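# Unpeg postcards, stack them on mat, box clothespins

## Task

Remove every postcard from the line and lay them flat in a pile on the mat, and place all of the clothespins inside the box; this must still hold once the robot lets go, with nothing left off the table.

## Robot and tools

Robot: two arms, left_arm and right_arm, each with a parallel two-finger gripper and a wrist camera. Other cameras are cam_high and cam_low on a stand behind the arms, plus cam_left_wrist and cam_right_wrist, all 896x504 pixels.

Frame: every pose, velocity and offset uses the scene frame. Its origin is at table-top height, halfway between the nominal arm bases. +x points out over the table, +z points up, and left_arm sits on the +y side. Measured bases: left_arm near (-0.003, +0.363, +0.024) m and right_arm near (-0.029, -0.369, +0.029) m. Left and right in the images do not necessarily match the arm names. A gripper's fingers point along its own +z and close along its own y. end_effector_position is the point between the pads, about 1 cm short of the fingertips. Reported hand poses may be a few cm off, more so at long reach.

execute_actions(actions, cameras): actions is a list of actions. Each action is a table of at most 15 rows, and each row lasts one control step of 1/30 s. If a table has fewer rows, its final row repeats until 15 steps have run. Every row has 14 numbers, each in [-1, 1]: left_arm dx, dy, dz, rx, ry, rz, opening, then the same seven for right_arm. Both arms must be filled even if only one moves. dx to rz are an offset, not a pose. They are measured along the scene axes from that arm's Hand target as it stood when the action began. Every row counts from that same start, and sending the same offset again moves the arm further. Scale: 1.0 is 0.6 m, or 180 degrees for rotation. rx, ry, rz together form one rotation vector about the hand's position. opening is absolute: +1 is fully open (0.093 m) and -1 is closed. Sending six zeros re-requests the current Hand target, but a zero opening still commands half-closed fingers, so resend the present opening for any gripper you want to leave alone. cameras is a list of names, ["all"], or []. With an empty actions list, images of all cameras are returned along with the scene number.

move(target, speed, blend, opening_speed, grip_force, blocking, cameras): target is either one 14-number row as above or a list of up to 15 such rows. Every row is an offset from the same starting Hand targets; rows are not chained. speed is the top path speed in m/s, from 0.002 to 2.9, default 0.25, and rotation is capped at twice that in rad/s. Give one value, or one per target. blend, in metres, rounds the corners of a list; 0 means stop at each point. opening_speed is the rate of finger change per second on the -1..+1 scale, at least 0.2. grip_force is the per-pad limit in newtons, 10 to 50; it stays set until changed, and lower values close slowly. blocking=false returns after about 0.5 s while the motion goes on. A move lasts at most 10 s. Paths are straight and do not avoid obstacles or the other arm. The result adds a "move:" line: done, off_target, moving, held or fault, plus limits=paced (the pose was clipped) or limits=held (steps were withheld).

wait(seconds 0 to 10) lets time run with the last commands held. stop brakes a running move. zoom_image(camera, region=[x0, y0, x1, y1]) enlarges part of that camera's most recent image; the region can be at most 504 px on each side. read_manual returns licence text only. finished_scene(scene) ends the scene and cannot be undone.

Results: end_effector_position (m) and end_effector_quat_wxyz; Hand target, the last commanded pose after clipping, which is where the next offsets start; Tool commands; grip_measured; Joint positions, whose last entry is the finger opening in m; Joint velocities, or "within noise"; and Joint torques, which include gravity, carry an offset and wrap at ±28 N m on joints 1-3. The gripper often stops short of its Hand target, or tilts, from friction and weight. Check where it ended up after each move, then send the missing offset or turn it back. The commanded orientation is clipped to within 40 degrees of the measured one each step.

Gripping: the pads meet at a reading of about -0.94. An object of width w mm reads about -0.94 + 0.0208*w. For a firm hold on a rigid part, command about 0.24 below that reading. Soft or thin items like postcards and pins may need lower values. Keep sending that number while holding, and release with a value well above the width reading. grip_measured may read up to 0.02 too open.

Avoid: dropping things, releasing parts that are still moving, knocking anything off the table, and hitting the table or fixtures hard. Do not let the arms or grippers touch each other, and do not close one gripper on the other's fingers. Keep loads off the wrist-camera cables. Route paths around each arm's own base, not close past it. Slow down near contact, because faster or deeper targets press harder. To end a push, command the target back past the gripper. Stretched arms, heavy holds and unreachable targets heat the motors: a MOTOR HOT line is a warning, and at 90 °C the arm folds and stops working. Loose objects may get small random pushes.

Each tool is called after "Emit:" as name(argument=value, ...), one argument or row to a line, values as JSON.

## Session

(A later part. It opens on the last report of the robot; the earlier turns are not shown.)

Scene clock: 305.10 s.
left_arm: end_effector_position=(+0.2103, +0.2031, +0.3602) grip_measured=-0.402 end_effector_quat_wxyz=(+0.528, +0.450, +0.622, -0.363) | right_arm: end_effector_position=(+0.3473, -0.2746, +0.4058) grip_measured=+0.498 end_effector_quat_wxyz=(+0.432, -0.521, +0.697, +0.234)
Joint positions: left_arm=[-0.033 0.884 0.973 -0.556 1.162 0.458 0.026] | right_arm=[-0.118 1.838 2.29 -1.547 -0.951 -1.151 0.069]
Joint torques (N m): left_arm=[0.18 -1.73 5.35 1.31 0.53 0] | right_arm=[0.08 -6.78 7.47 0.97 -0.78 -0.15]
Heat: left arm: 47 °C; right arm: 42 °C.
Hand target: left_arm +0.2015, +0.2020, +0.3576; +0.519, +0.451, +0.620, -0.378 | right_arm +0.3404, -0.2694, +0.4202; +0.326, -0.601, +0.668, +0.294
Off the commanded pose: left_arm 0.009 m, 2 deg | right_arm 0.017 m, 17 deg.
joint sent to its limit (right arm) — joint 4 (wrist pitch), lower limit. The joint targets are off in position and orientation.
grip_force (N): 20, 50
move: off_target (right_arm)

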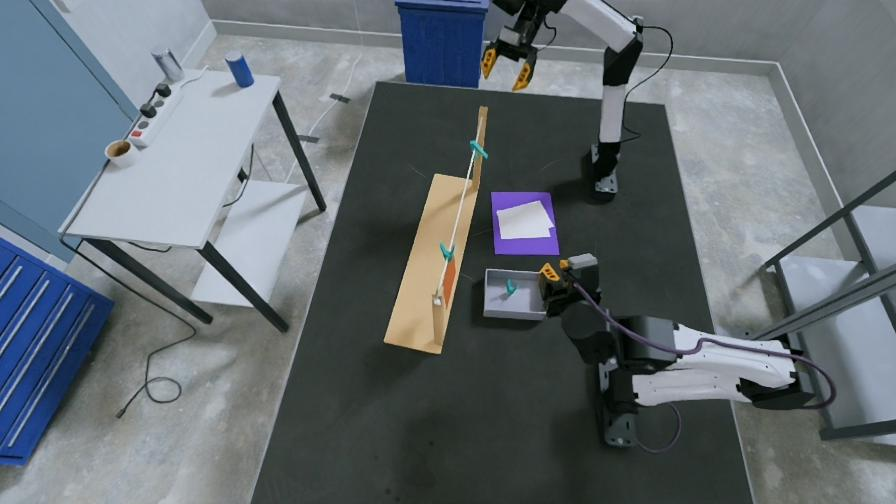

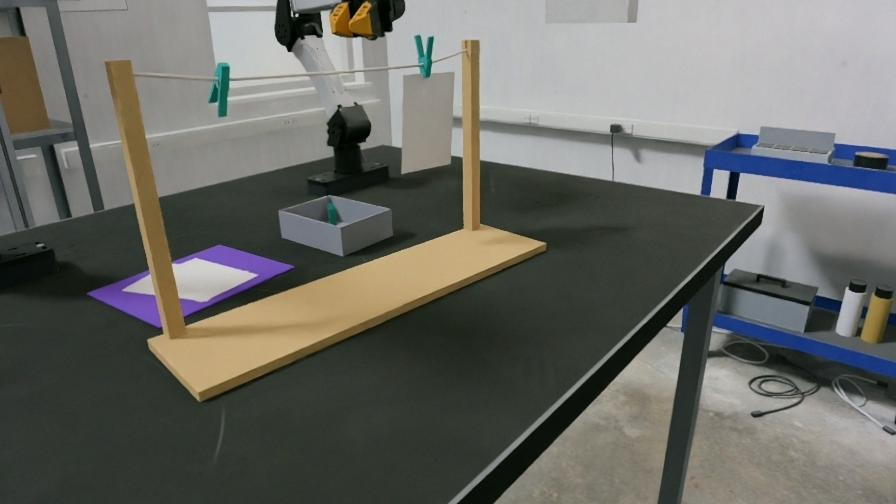

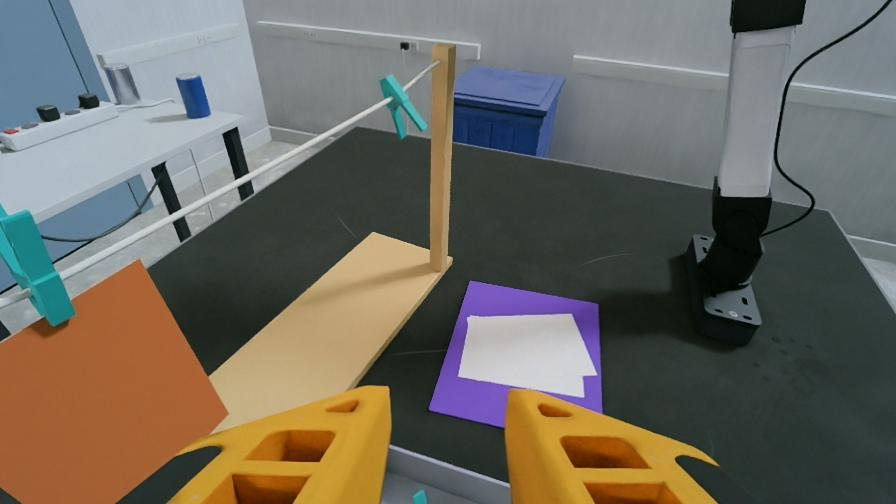

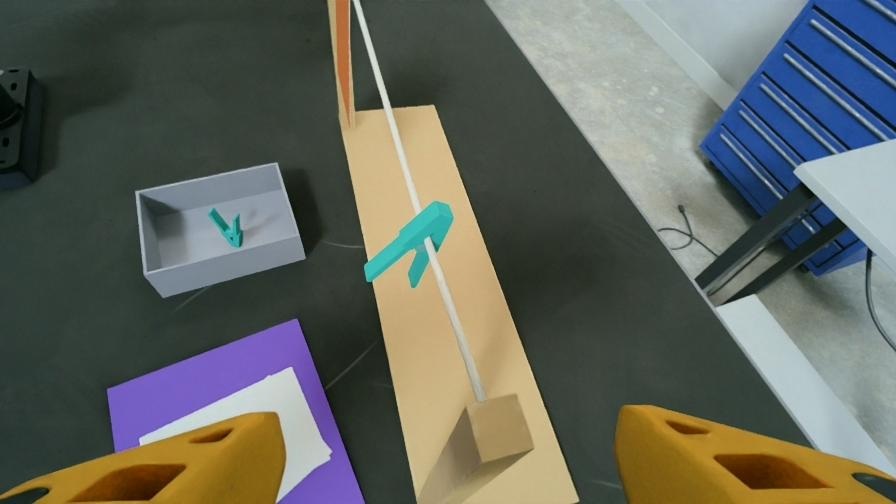

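Emit:
move(
  target=[
    [0,0,0,0,0,0,-0.4,-0.1,0.0,-0.08,0.0844,-0.0395,-0.1026,0.1],
    [0,0,0,0,0,0,-0.4,-0.064,0.064,-0.259,0.1688,-0.079,-0.2052,0.1],
  ],
  speed=0.25,
  blend=0.03,
  cameras=["cam_low","cam_high","cam_right_wrist","cam_left_wrist"],
)

Emit:
zoom_image(
  camera="cam_right_wrist",
  region=[300, 0, 650, 250],
)

Scene clock: 310.43 s.
left_arm: end_effector_position=(+0.2103, +0.2031, +0.3602) grip_measured=-0.402 end_effector_quat_wxyz=(+0.528, +0.450, +0.622, -0.363) | right_arm: end_effector_position=(+0.3003, -0.2326, +0.2545) grip_measured=+0.103 end_effector_quat_wxyz=(+0.600, -0.286, +0.697, +0.269)
Joint positions: left_arm=[-0.033 0.884 0.973 -0.556 1.162 0.458 0.026] | right_arm=[0.069 1.126 0.519 0.426 -0.732 -0.089 0.05]
Joint torques (N m): left_arm=[0.16 -1.72 5.3 1.31 0.55 0] | right_arm=[0.59 -2.5 5.37 2.75 0.11 0.15]
Heat: left arm: 46 °C; right arm: 42 °C.
Hand target: left_arm +0.2015, +0.2020, +0.3576; +0.519, +0.451, +0.620, -0.378 | right_arm +0.3020, -0.2310, +0.2648; +0.622, -0.288, +0.679, +0.264
Off the commanded pose: left_arm 0.009 m, 2 deg | right_arm 0.011 m, 3 deg.
grip_force (N): 20, 50
move: off_target (right_arm)

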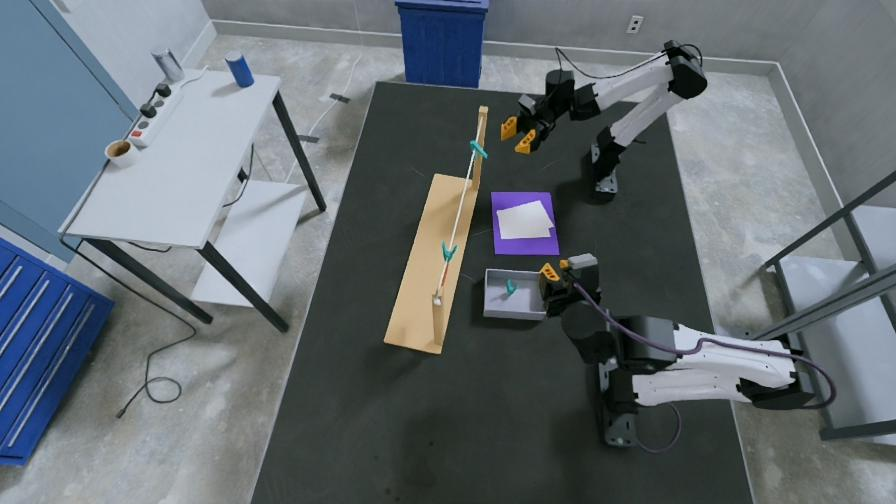

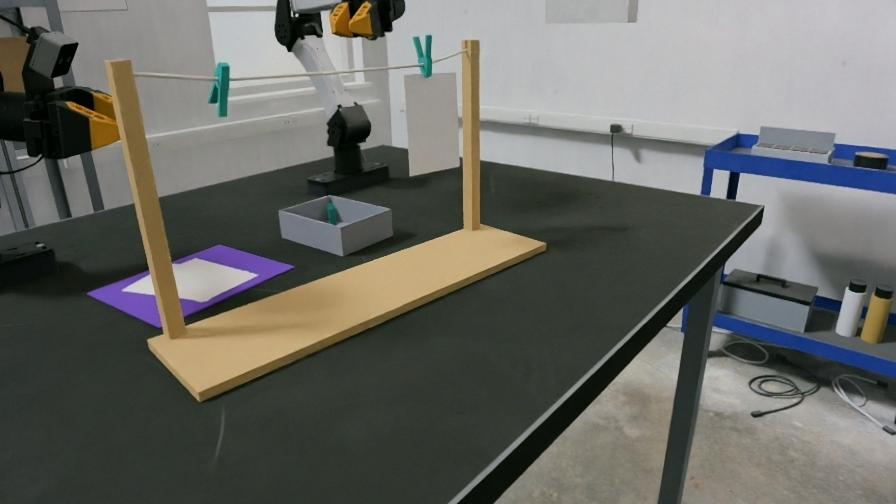

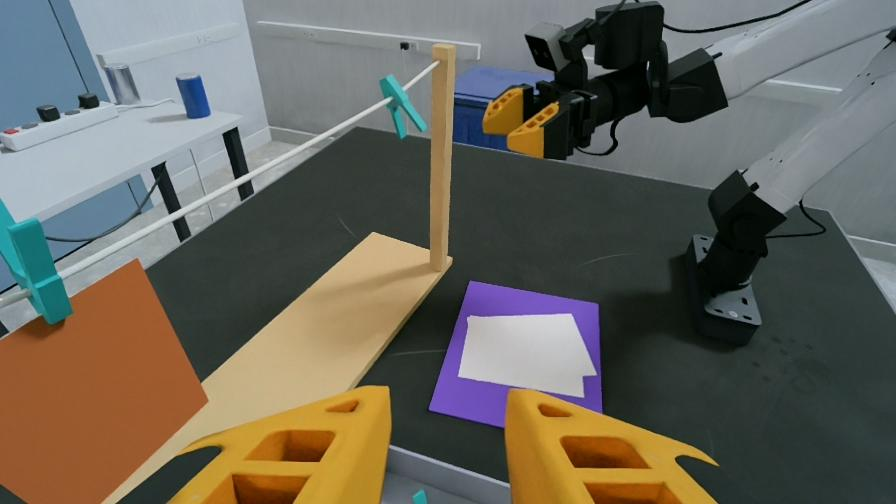

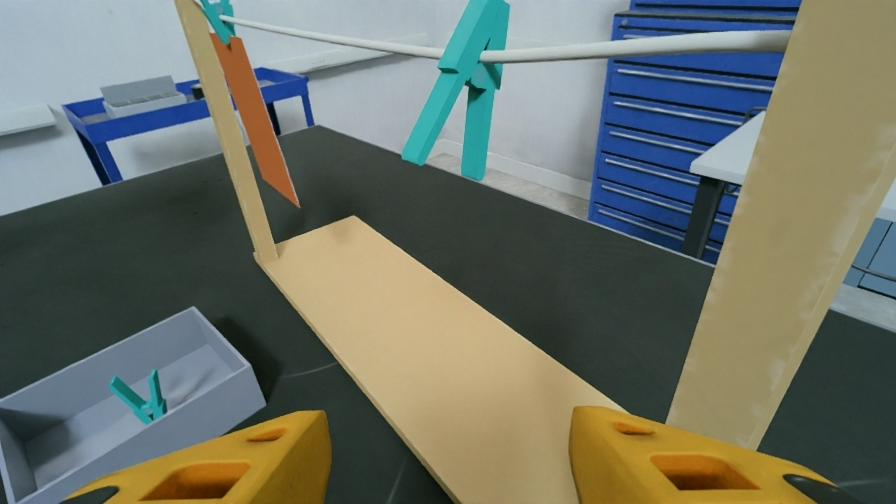

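Scaled by 1.440 from the camera's 896x504 image, which has a finer 1280x720 frame.

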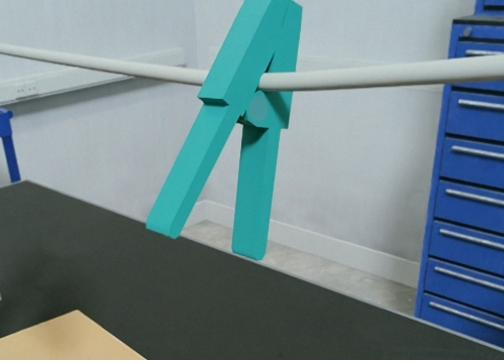

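Emit:
move(
  target=[
    [0,0,0,0,0,0,-0.4,0.05,0.053,0.045,0,0,0,0.1],
    [0,0,0,0,0,0,-0.4,0.1,0.104,0.045,0,0,0,0.1],
  ],
  speed=0.1,
  blend=0.01,
  cameras=["cam_low","cam_high","cam_right_wrist"],
)

Emit:
zoom_image(
  camera="cam_low",
  region=[100, 10, 350, 240],
)

Scene clock: 312.93 s.
left_arm: end_effector_position=(+0.2103, +0.2031, +0.3602) grip_measured=-0.402 end_effector_quat_wxyz=(+0.528, +0.450, +0.622, -0.363) | right_arm: end_effector_position=(+0.3496, -0.1699, +0.2562) grip_measured=+0.103 end_effector_quat_wxyz=(+0.578, -0.291, +0.713, +0.271)
Joint positions: left_arm=[-0.033 0.884 0.973 -0.556 1.162 0.458 0.026] | right_arm=[0.281 1.391 0.747 0.428 -0.532 -0.06 0.05]
Joint torques (N m): left_arm=[0.21 -1.73 5.34 1.3 0.53 0.01] | right_arm=[0.51 -4.55 10.15 2.85 0.11 0.15]
Heat: left arm: 46 °C; right arm: 42 °C.
Hand target: left_arm +0.2015, +0.2020, +0.3576; +0.519, +0.451, +0.620, -0.378 | right_arm +0.3620, -0.1686, +0.2918; +0.622, -0.288, +0.679, +0.264
Off the commanded pose: left_arm 0.009 m, 2 deg | right_arm 0.038 m, 6 deg.
grip_force (N): 20, 50
move: off_target (right_arm)
Images, in order (width x height): cam_high 896x504, cam_low 896x504, cam_right_wrist 896x504.

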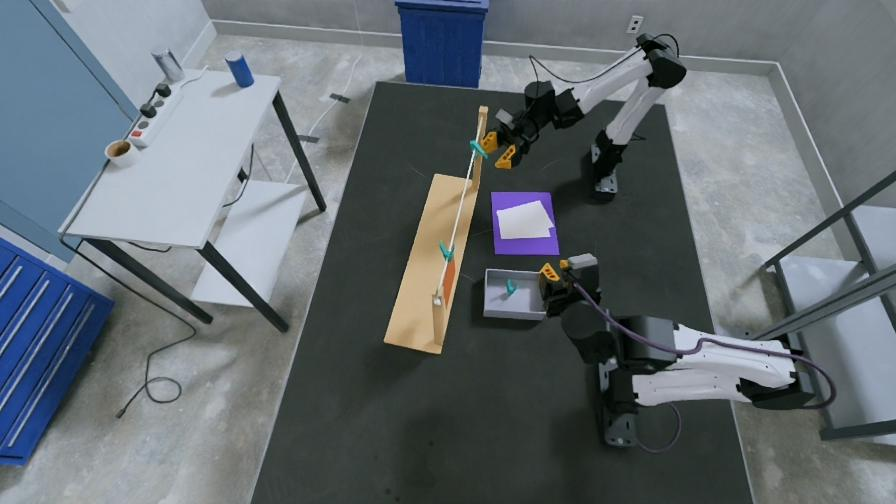

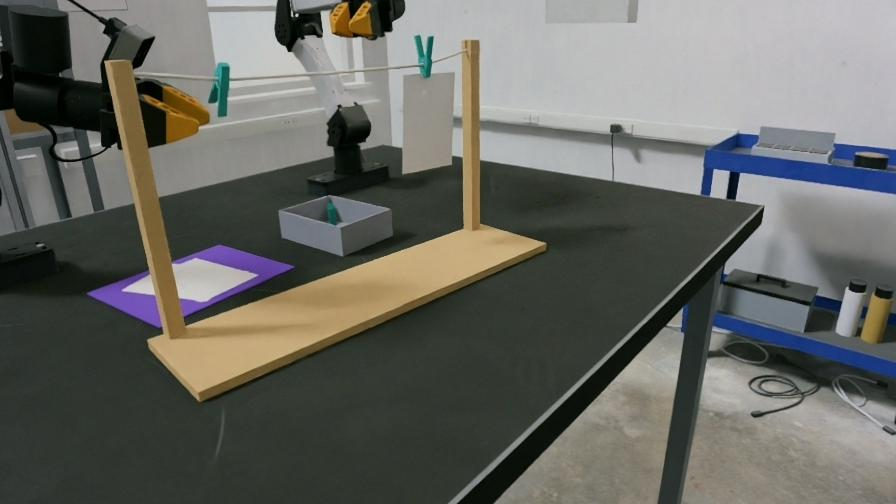

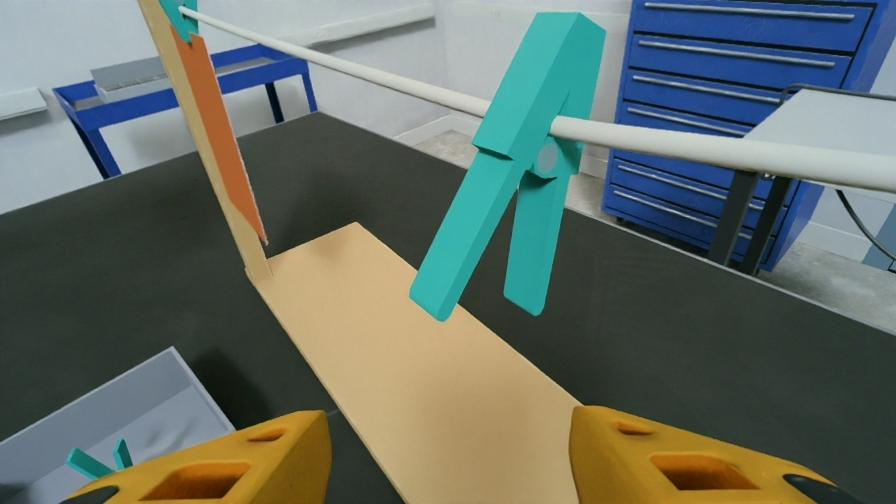

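Scaled by 2.016 from the camera's 896x504 image, which has a finer 1280x720 frame.

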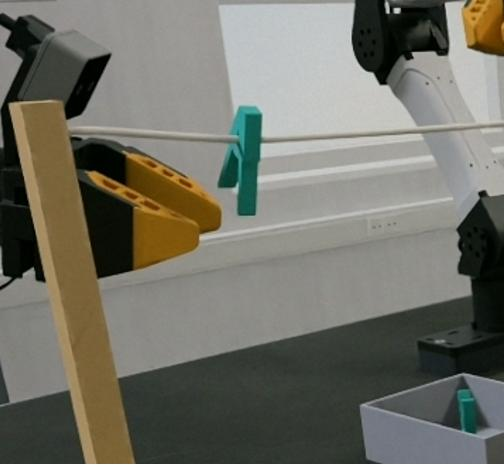

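Emit:
move(
  target=[0,0,0,0,0,0,-0.4,0.0,0.0,0.033,0,0,0,0.1],
  speed=0.1,
  cameras=["cam_right_wrist"],
)

Scene clock: 314.53 s.
left_arm: end_effector_position=(+0.2103, +0.2031, +0.3602) grip_measured=-0.402 end_effector_quat_wxyz=(+0.528, +0.450, +0.622, -0.363) | right_arm: end_effector_position=(+0.3587, -0.1677, +0.2859) grip_measured=+0.103 end_effector_quat_wxyz=(+0.603, -0.293, +0.692, +0.267)
Joint positions: left_arm=[-0.033 0.884 0.973 -0.556 1.162 0.458 0.026] | right_arm=[0.281 1.393 0.815 0.428 -0.529 -0.06 0.05]
Joint torques (N m): left_arm=[0.2 -1.72 5.34 1.3 0.54 0.01] | right_arm=[0.59 -6.2 10.13 2.04 0.14 0.14]
Heat: left arm: 46 °C; right arm: 42 °C.
Hand target: left_arm +0.2015, +0.2020, +0.3576; +0.519, +0.451, +0.620, -0.378 | right_arm +0.3620, -0.1686, +0.3116; +0.622, -0.288, +0.679, +0.264
Off the commanded pose: left_arm 0.009 m, 2 deg | right_arm 0.026 m, 3 deg.
grip_force (N): 20, 50
move: off_target (right_arm)
Images, in order (width x height): cam_right_wrist 896x504.

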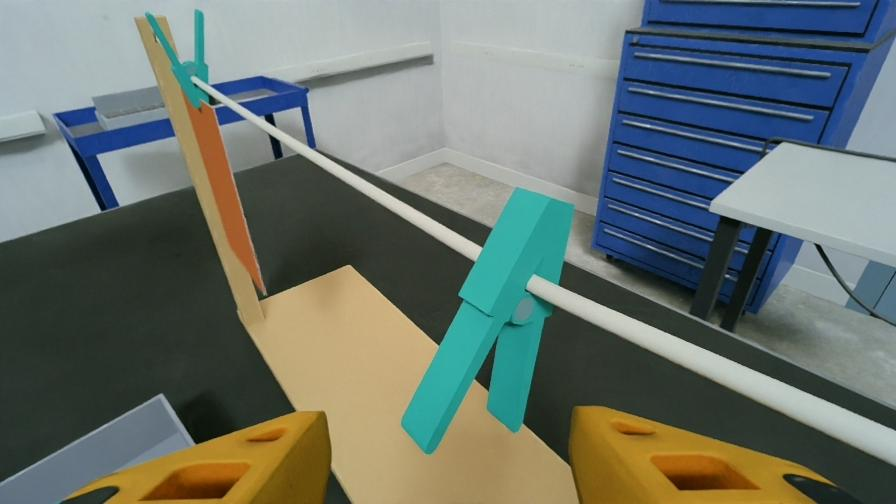

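Emit:
move(
  target=[0,0,0,0,0,0,-0.4,0.035,0.03,0.0,0,0,0,0.1],
  speed=0.06,
  cameras=["cam_right_wrist","cam_low"],
)

Emit:
zoom_image(
  camera="cam_low",
  region=[100, 10, 350, 240],
)

Scene clock: 315.97 s.
left_arm: end_effector_position=(+0.2103, +0.2031, +0.3602) grip_measured=-0.402 end_effector_quat_wxyz=(+0.528, +0.450, +0.622, -0.363) | right_arm: end_effector_position=(+0.3751, -0.1501, +0.2871) grip_measured=+0.102 end_effector_quat_wxyz=(+0.601, -0.295, +0.693, +0.268)
Joint positions: left_arm=[-0.033 0.884 0.973 -0.556 1.162 0.458 0.026] | right_arm=[0.319 1.476 0.894 0.428 -0.496 -0.056 0.05]
Joint torques (N m): left_arm=[0.23 -1.7 5.3 1.3 0.54 0] | right_arm=[0.49 -5.53 10.5 2.24 0.15 0.15]
Heat: left arm: 45 °C; right arm: 42 °C.
Hand target: left_arm +0.2015, +0.2020, +0.3576; +0.519, +0.451, +0.620, -0.378 | right_arm +0.3830, -0.1506, +0.3116; +0.622, -0.288, +0.679, +0.264
Off the commanded pose: left_arm 0.009 m, 2 deg | right_arm 0.026 m, 3 deg.
grip_force (N): 20, 50
move: off_target (right_arm)
Images, in order (width x height): cam_low 896x504, cam_right_wrist 896x504.

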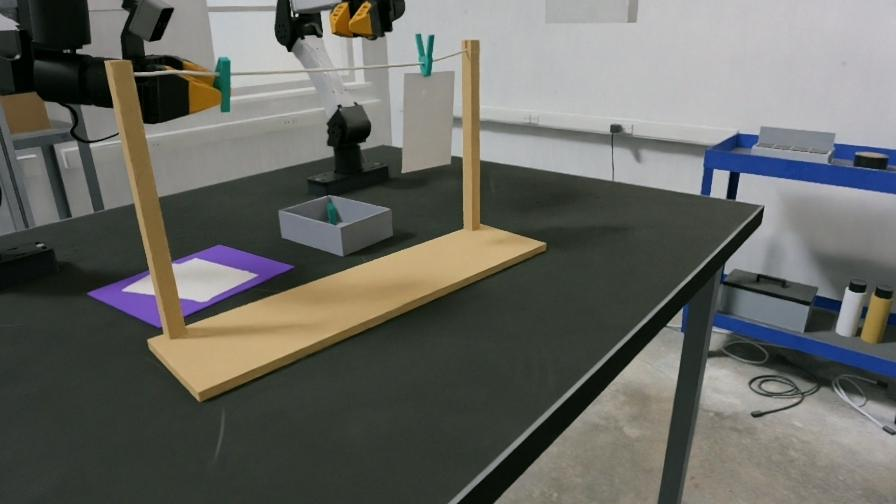

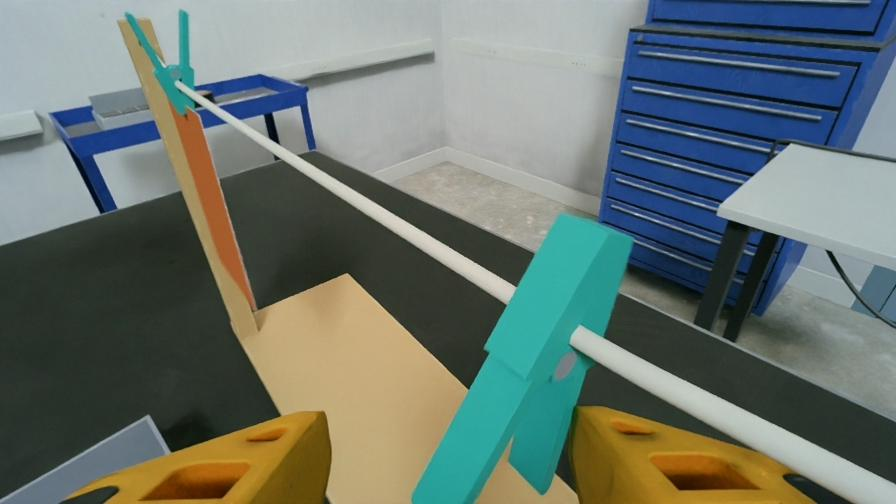

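Scaled by 2.016 from the camera's 896x504 image, which has a finer 1280x720 frame.

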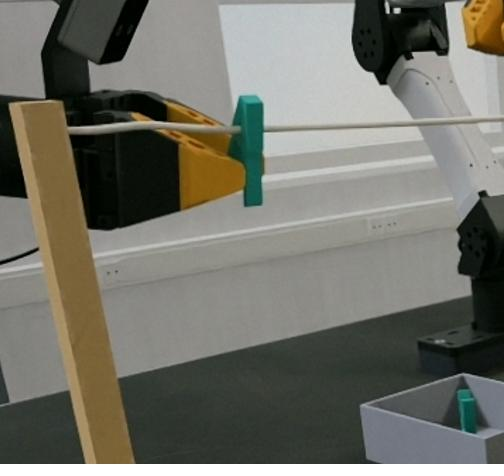

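Emit:
move(
  target=[
    [0,0,0,0,0,0,-0.4,0,0,0.0,0,0,0,-0.5],
  ],
  opening_speed=0.5,
  cameras=["cam_right_wrist"],
)

Emit:
move(
  target=[
    [0,0,0,0,0,0,-0.4,0,0,0.0,0,0,0,-0.8],
  ],
  opening_speed=0.5,
  cameras=["cam_right_wrist"],
)

Scene clock: 317.77 s.
left_arm: end_effector_position=(+0.2103, +0.2031, +0.3602) grip_measured=-0.402 end_effector_quat_wxyz=(+0.528, +0.450, +0.622, -0.363) | right_arm: end_effector_position=(+0.3781, -0.1554, +0.2870) grip_measured=-0.498 end_effector_quat_wxyz=(+0.603, -0.290, +0.695, +0.263)
Joint positions: left_arm=[-0.033 0.884 0.973 -0.556 1.162 0.458 0.026] | right_arm=[0.307 1.476 0.894 0.428 -0.492 -0.056 0.021]
Joint torques (N m): left_arm=[0.21 -1.72 5.33 1.3 0.54 0] | right_arm=[0.51 -5.48 10.48 2.22 0.12 0.15]
Heat: left arm: 45 °C; right arm: 43 °C.
Hand target: left_arm +0.2015, +0.2020, +0.3576; +0.519, +0.451, +0.620, -0.378 | right_arm +0.3830, -0.1506, +0.3116; +0.622, -0.288, +0.679, +0.264
Off the commanded pose: left_arm 0.009 m, 2 deg | right_arm 0.026 m, 3 deg.
grip_force (N): 20, 50
move: off_target (right_arm)
Images, in order (width x height): cam_right_wrist 896x504.

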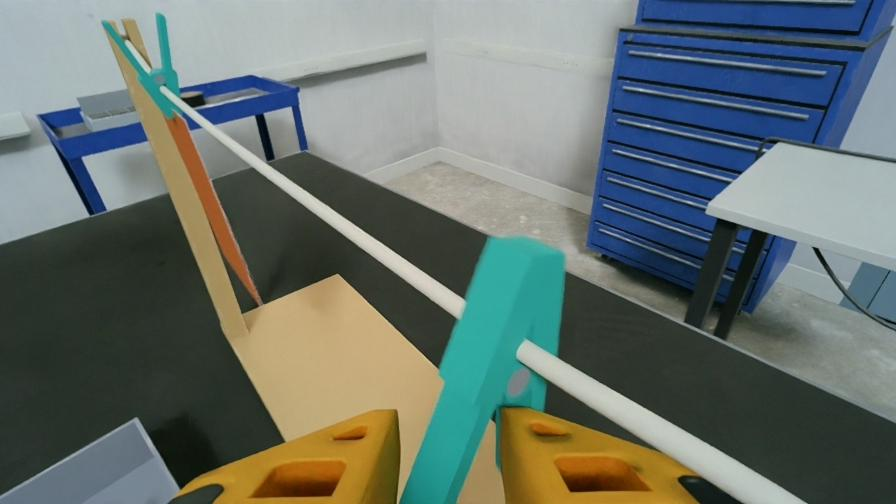

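Scene clock: 318.87 s.
left_arm: end_effector_position=(+0.2103, +0.2031, +0.3602) grip_measured=-0.402 end_effector_quat_wxyz=(+0.528, +0.450, +0.622, -0.363) | right_arm: end_effector_position=(+0.3783, -0.1556, +0.2870) grip_measured=-0.797 end_effector_quat_wxyz=(+0.603, -0.289, +0.696, +0.263)
Joint positions: left_arm=[-0.033 0.884 0.973 -0.556 1.162 0.458 0.026] | right_arm=[0.307 1.476 0.894 0.428 -0.491 -0.056 0.007]
Joint torques (N m): left_arm=[0.24 -1.73 5.33 1.31 0.55 0.01] | right_arm=[0.53 -5.52 10.54 2.23 0.11 0.15]
Heat: left arm: 45 °C; right arm: 43 °C.
Hand target: left_arm +0.2015, +0.2020, +0.3576; +0.519, +0.451, +0.620, -0.378 | right_arm +0.3830, -0.1506, +0.3116; +0.622, -0.288, +0.679, +0.264
Off the commanded pose: left_arm 0.009 m, 2 deg | right_arm 0.026 m, 3 deg.
grip_force (N): 20, 50
move: off_target (right_arm)
Images, in order (width x height): cam_right_wrist 896x504.

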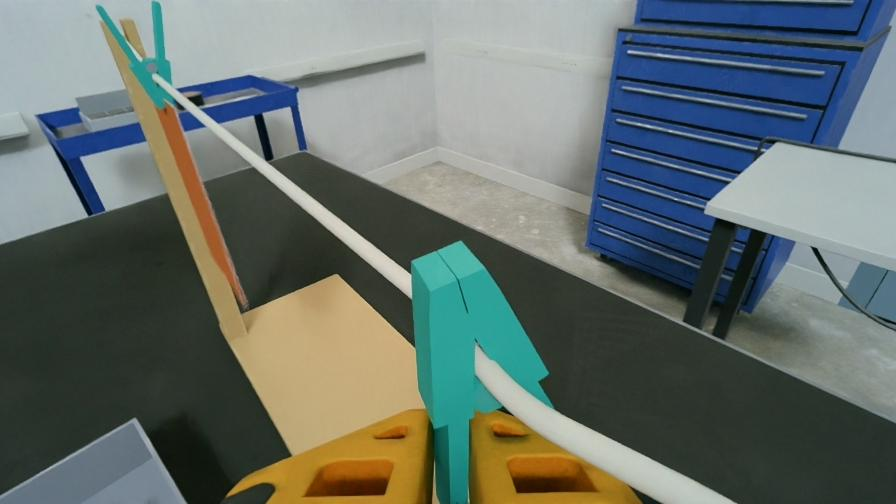

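Emit:
move(
  target=[
    [0,0,0,0,0,0,-0.4,0,0,0.0,0,0,0,-1],
    [0,0,0,0,0,0,-0.4,0,0,-0.06,0,0,0,-1],
  ],
  speed=0.08,
  cameras=["cam_right_wrist","cam_low"],
)

Emit:
zoom_image(
  camera="cam_low",
  region=[100, 10, 350, 240],
)

Scene clock: 321.40 s.
left_arm: end_effector_position=(+0.2103, +0.2031, +0.3602) grip_measured=-0.402 end_effector_quat_wxyz=(+0.528, +0.450, +0.622, -0.363) | right_arm: end_effector_position=(+0.3851, -0.1548, +0.2810) grip_measured=-0.970 end_effector_quat_wxyz=(+0.624, -0.288, +0.679, +0.258)
Joint positions: left_arm=[-0.033 0.884 0.973 -0.556 1.162 0.458 0.026] | right_arm=[0.307 1.522 0.859 0.564 -0.482 -0.056 0]
Joint torques (N m): left_arm=[0.21 -1.68 5.31 1.31 0.53 0.01] | right_arm=[0.59 -4.9 4.81 2.39 0.03 0.14]
Heat: left arm: 45 °C; right arm: 43 °C.
Hand target: left_arm +0.2015, +0.2020, +0.3576; +0.519, +0.451, +0.620, -0.378 | right_arm +0.3830, -0.1506, +0.2756; +0.622, -0.288, +0.679, +0.264
Off the commanded pose: left_arm 0.009 m, 2 deg | right_arm 0.007 m, 1 deg.
grip_force (N): 20, 50
move: done
Images, in order (width x height): cam_low 896x504, cam_right_wrist 896x504.

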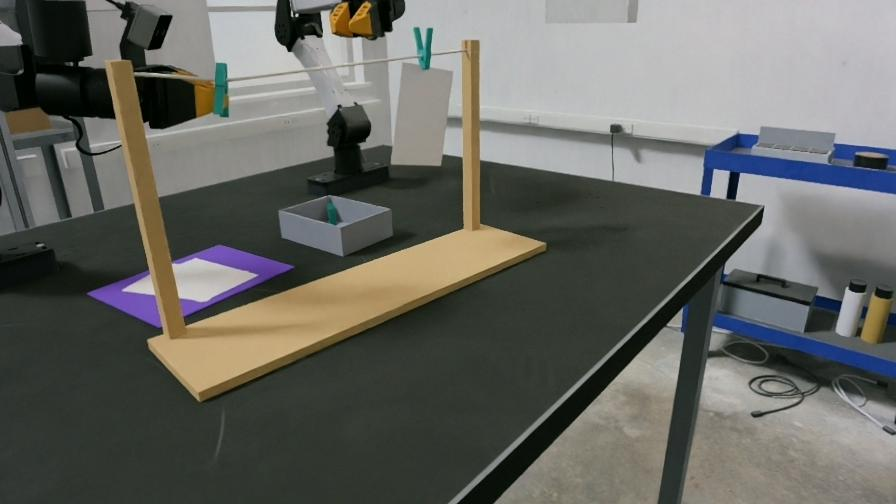

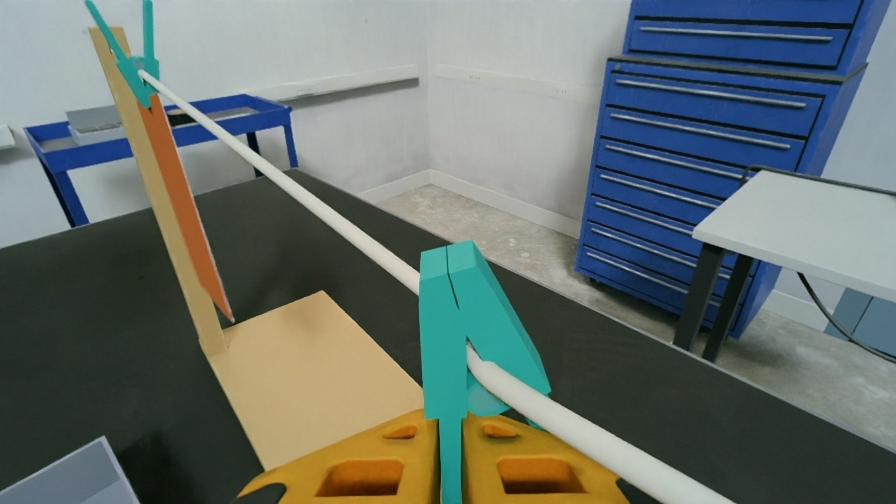

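Scaled by 2.016 from the camera's 896x504 image, which has a finer 1280x720 frame.

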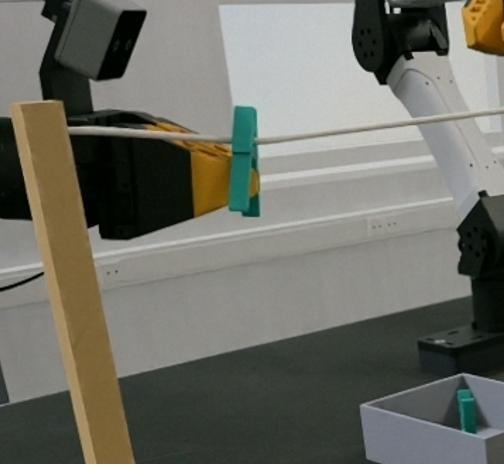

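Emit:
move(
  target=[
    [0,0,0,0,0,0,-0.4,0,0,-0.08,0,0,0,-1],
  ],
  speed=0.08,
  cameras=["cam_right_wrist","cam_low"],
)

Emit:
zoom_image(
  camera="cam_low",
  region=[100, 10, 350, 240],
)

Scene clock: 322.83 s.
left_arm: end_effector_position=(+0.2103, +0.2031, +0.3602) grip_measured=-0.402 end_effector_quat_wxyz=(+0.528, +0.450, +0.622, -0.363) | right_arm: end_effector_position=(+0.3844, -0.1548, +0.2713) grip_measured=-0.970 end_effector_quat_wxyz=(+0.675, -0.292, +0.629, +0.253)
Joint positions: left_arm=[-0.033 0.884 0.973 -0.556 1.162 0.458 0.026] | right_arm=[0.307 1.606 0.753 0.897 -0.483 -0.056 0]
Joint torques (N m): left_arm=[0.17 -1.69 5.34 1.31 0.55 0] | right_arm=[0.58 -3.84 2.85 1.29 0.07 0.15]
Heat: left arm: 45 °C; right arm: 43 °C.
Hand target: left_arm +0.2015, +0.2020, +0.3576; +0.519, +0.451, +0.620, -0.378 | right_arm +0.3830, -0.1506, +0.2276; +0.622, -0.288, +0.679, +0.264
Off the commanded pose: left_arm 0.009 m, 2 deg | right_arm 0.044 m, 8 deg.
grip_force (N): 20, 50
move: off_target (right_arm)
Images, in order (width x height): cam_low 896x504, cam_right_wrist 896x504.

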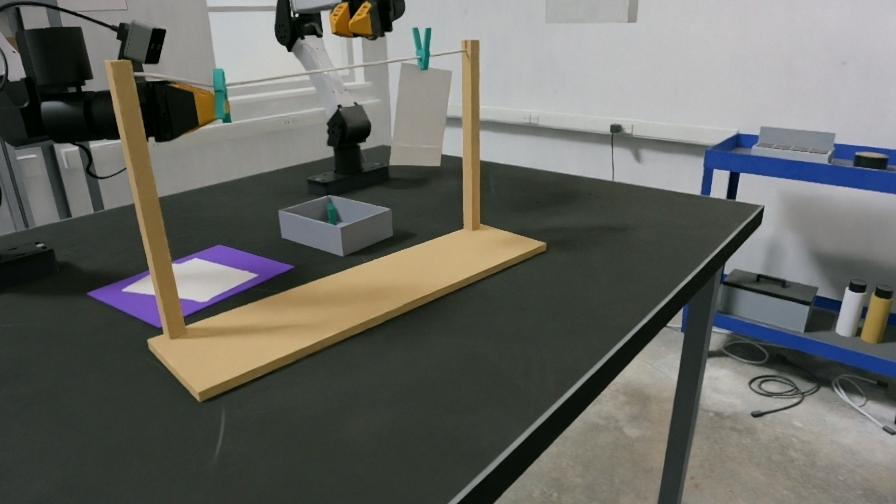

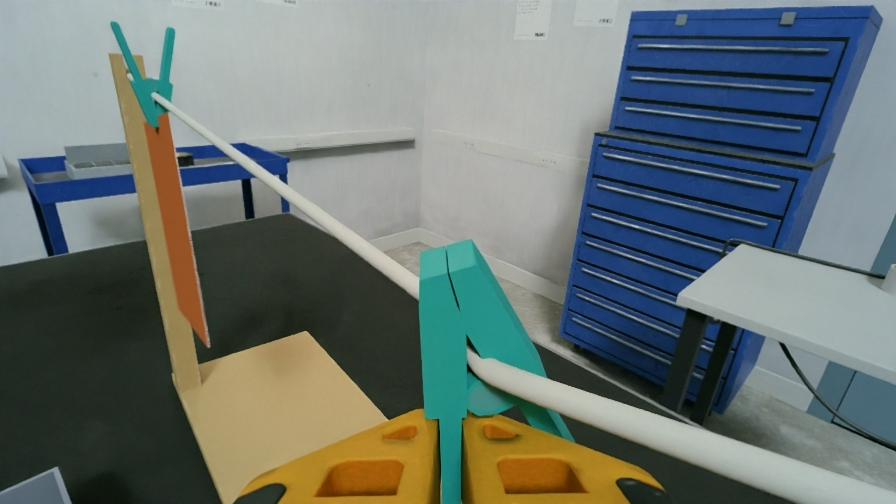

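Scaled by 2.016 from the camera's 896x504 image, which has a finer 1280x720 frame.

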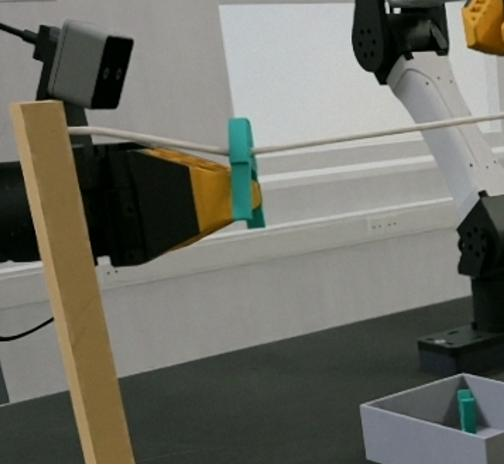

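Emit:
move(
  target=[
    [0,0,0,0,0,0,-0.4,0,0,0.1,0,0,0,-1],
    [0,0,0,0,0,0,-0.4,0,0,0.1,0,0,0,0.1],
    [0,0,0,0,0,0,-0.4,-0.07,-0.07,0.1,0,0,0,0.1],
  ],
  speed=0.1,
  opening_speed=0.8,
  cameras=["cam_right_wrist","cam_low","cam_high"],
)

Emit:
wait(
  seconds=5,
  cameras=["cam_right_wrist"],
)

Scene clock: 328.00 s.
left_arm: end_effector_position=(+0.2103, +0.2031, +0.3602) grip_measured=-0.402 end_effector_quat_wxyz=(+0.528, +0.450, +0.622, -0.363) | right_arm: end_effector_position=(+0.3494, -0.1946, +0.2894) grip_measured=+0.098 end_effector_quat_wxyz=(+0.632, -0.279, +0.676, +0.257)
Joint positions: left_arm=[-0.033 0.884 0.973 -0.556 1.162 0.458 0.026] | right_arm=[0.214 1.324 0.713 0.527 -0.56 -0.049 0.05]
Joint torques (N m): left_arm=[0.18 -1.7 5.35 1.3 0.55 0] | right_arm=[-0.18 -6.22 5.39 1.76 -0.2 -0.01]
Heat: left arm: 45 °C; right arm: 43 °C.
Hand target: left_arm +0.2015, +0.2020, +0.3576; +0.519, +0.451, +0.620, -0.378 | right_arm +0.3410, -0.1926, +0.2876; +0.622, -0.288, +0.679, +0.264
Off the commanded pose: left_arm 0.009 m, 2 deg | right_arm 0.009 m, 2 deg.
grip_force (N): 20, 50
move: done
Images, in order (width x height): cam_high 896x504, cam_low 896x504, cam_right_wrist 896x504.

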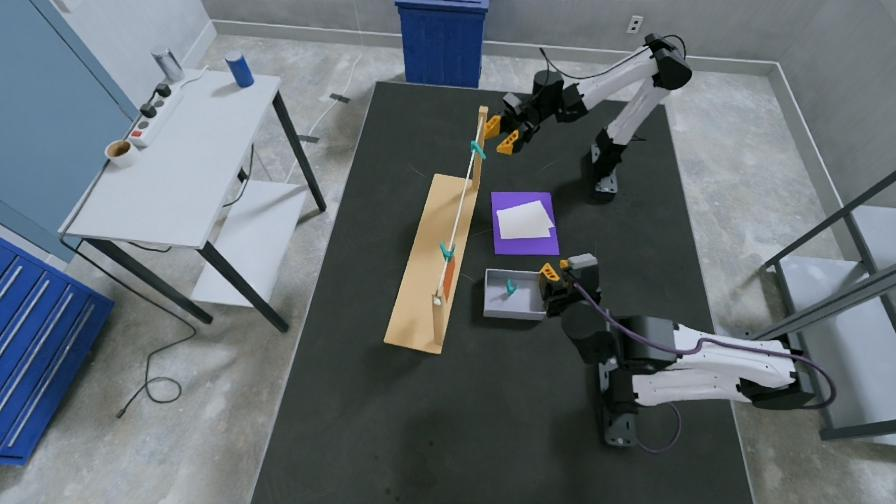

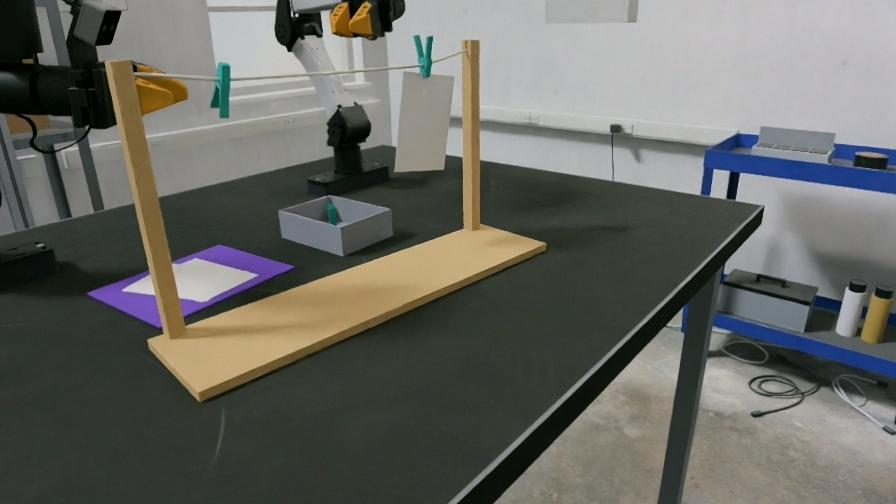

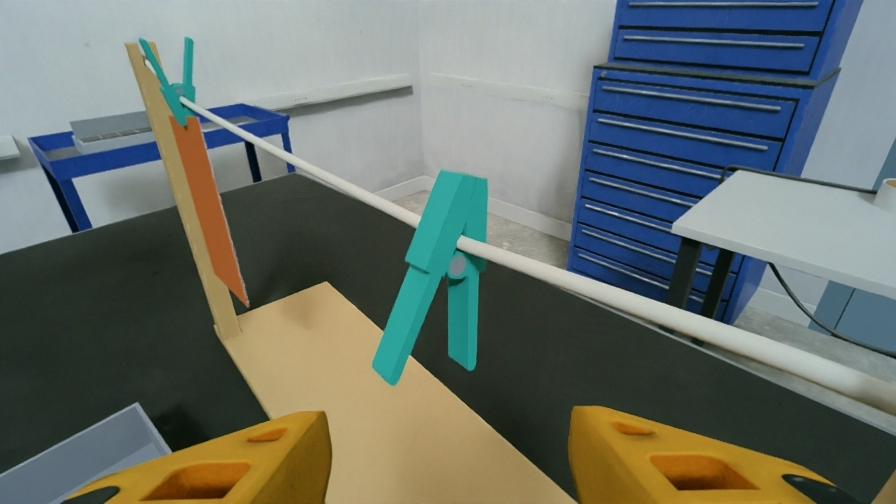

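Scene clock: 333.00 s.
left_arm: end_effector_position=(+0.2103, +0.2031, +0.3602) grip_measured=-0.402 end_effector_quat_wxyz=(+0.528, +0.450, +0.622, -0.363) | right_arm: end_effector_position=(+0.3494, -0.1946, +0.2894) grip_measured=+0.098 end_effector_quat_wxyz=(+0.632, -0.279, +0.676, +0.257)
Joint positions: left_arm=[-0.033 0.884 0.973 -0.556 1.162 0.458 0.026] | right_arm=[0.214 1.324 0.713 0.527 -0.56 -0.049 0.05]
Joint torques (N m): left_arm=[0.18 -1.73 5.31 1.3 0.54 0] | right_arm=[-0.2 -6.19 5.35 1.77 -0.21 -0.01]
Heat: left arm: 45 °C; right arm: 42 °C.
Hand target: left_arm +0.2015, +0.2020, +0.3576; +0.519, +0.451, +0.620, -0.378 | right_arm +0.3410, -0.1926, +0.2876; +0.622, -0.288, +0.679, +0.264
Tool commands: left_gripper/opening=-0.4 right_gripper/opening=+0.1
Off the commanded pose: left_arm 0.009 m, 2 deg | right_arm 0.009 m, 2 deg.
grip_force (N): 20, 50
wait: 5.00 s; at rest by 0.17 s
Images, in order (width x height): cam_right_wrist 896x504.

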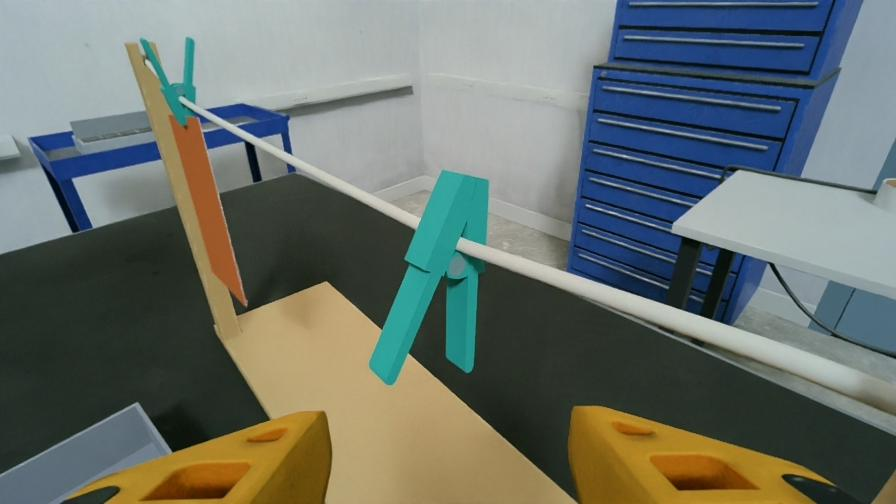

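Emit:
zoom_image(
  camera="cam_right_wrist",
  region=[350, 150, 530, 400],
)

Scaled by 2.016 from the camera's 896x504 image, which has a finer 1280x720 frame.

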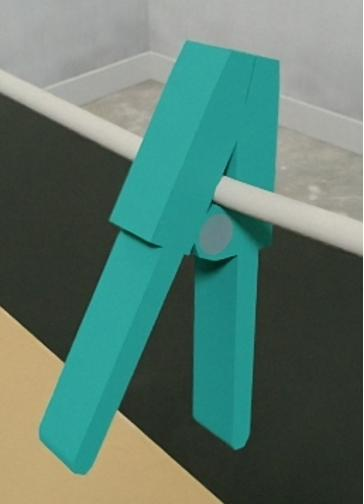

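Emit:
move(
  target=[
    [0,0,0,0,0,0,-0.4,-0.1,-0.13,0.187,-0.091,0.0395,0.11,0.1],
    [0,0,0,0,0,0,-0.4,0.055,-0.054,0.187,-0.182,0.079,0.2205,0.1],
    [0,0,0,0,0,0,-0.4,0.055,-0.037,0.115,-0.182,0.079,0.2205,0.1],
  ],
  speed=0.2,
  blend=0.01,
  cameras=["cam_right_wrist","cam_low","cam_high"],
)

Emit:
zoom_image(
  camera="cam_low",
  region=[100, 10, 350, 240],
)

Scene clock: 337.97 s.
left_arm: end_effector_position=(+0.2103, +0.2031, +0.3602) grip_measured=-0.402 end_effector_quat_wxyz=(+0.528, +0.450, +0.622, -0.363) | right_arm: end_effector_position=(+0.3780, -0.2110, +0.3571) grip_measured=+0.098 end_effector_quat_wxyz=(+0.378, -0.584, +0.664, +0.274)
Joint positions: left_arm=[-0.033 0.884 0.973 -0.556 1.162 0.458 0.026] | right_arm=[0.057 2.046 2.41 -1.547 -0.916 -1.191 0.05]
Joint torques (N m): left_arm=[0.18 -1.69 5.31 1.3 0.54 0.01] | right_arm=[0.36 -8.95 4.34 0.85 -0.22 -0.14]
Heat: left arm: 44 °C; right arm: 42 °C.
Hand target: left_arm +0.2015, +0.2020, +0.3576; +0.519, +0.451, +0.620, -0.378 | right_arm +0.3740, -0.2148, +0.3566; +0.307, -0.624, +0.657, +0.291
Off the commanded pose: left_arm 0.009 m, 2 deg | right_arm 0.006 m, 10 deg.
joint sent to its limit (right arm) — joint 4 (wrist pitch), lower limit. The joint targets are off in position and orientation.
grip_force (N): 20, 50
move: off_target (right_arm)
Images, in order (width x height): cam_high 896x504, cam_low 896x504, cam_right_wrist 896x504.

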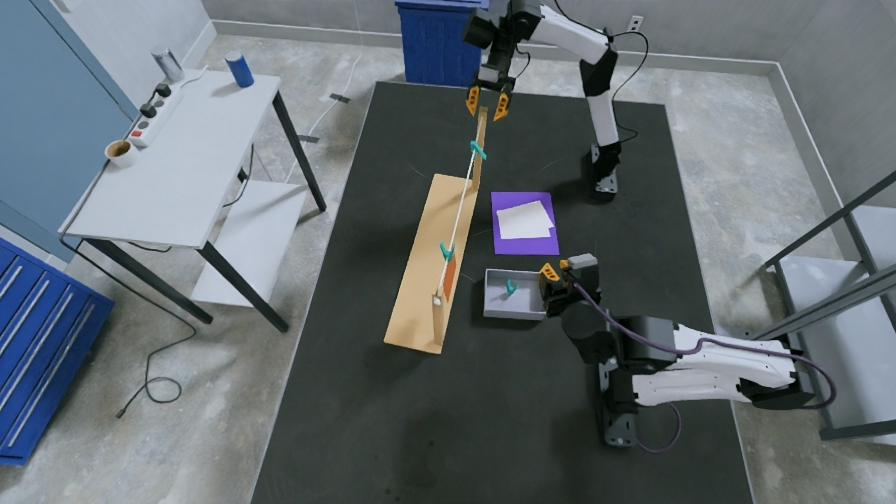

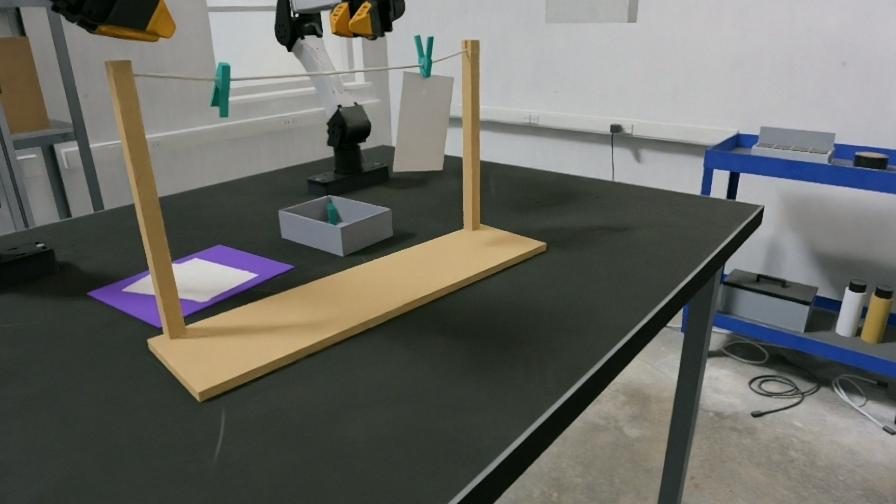

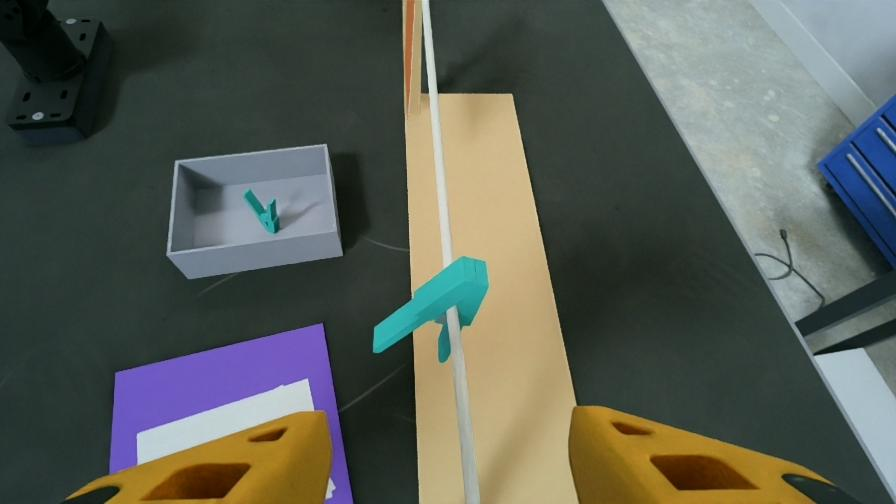

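Scaled by 2.016 from the camera's 896x504 image, which has a finer 1280x720 frame.

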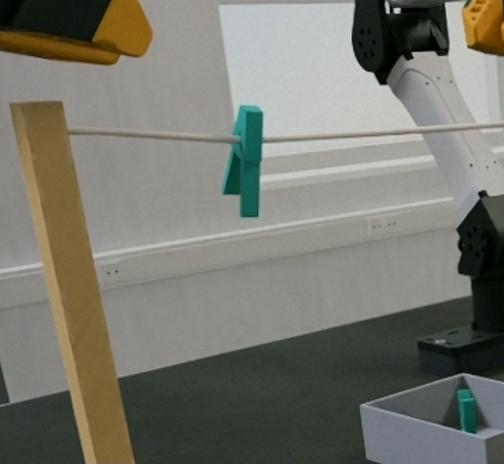

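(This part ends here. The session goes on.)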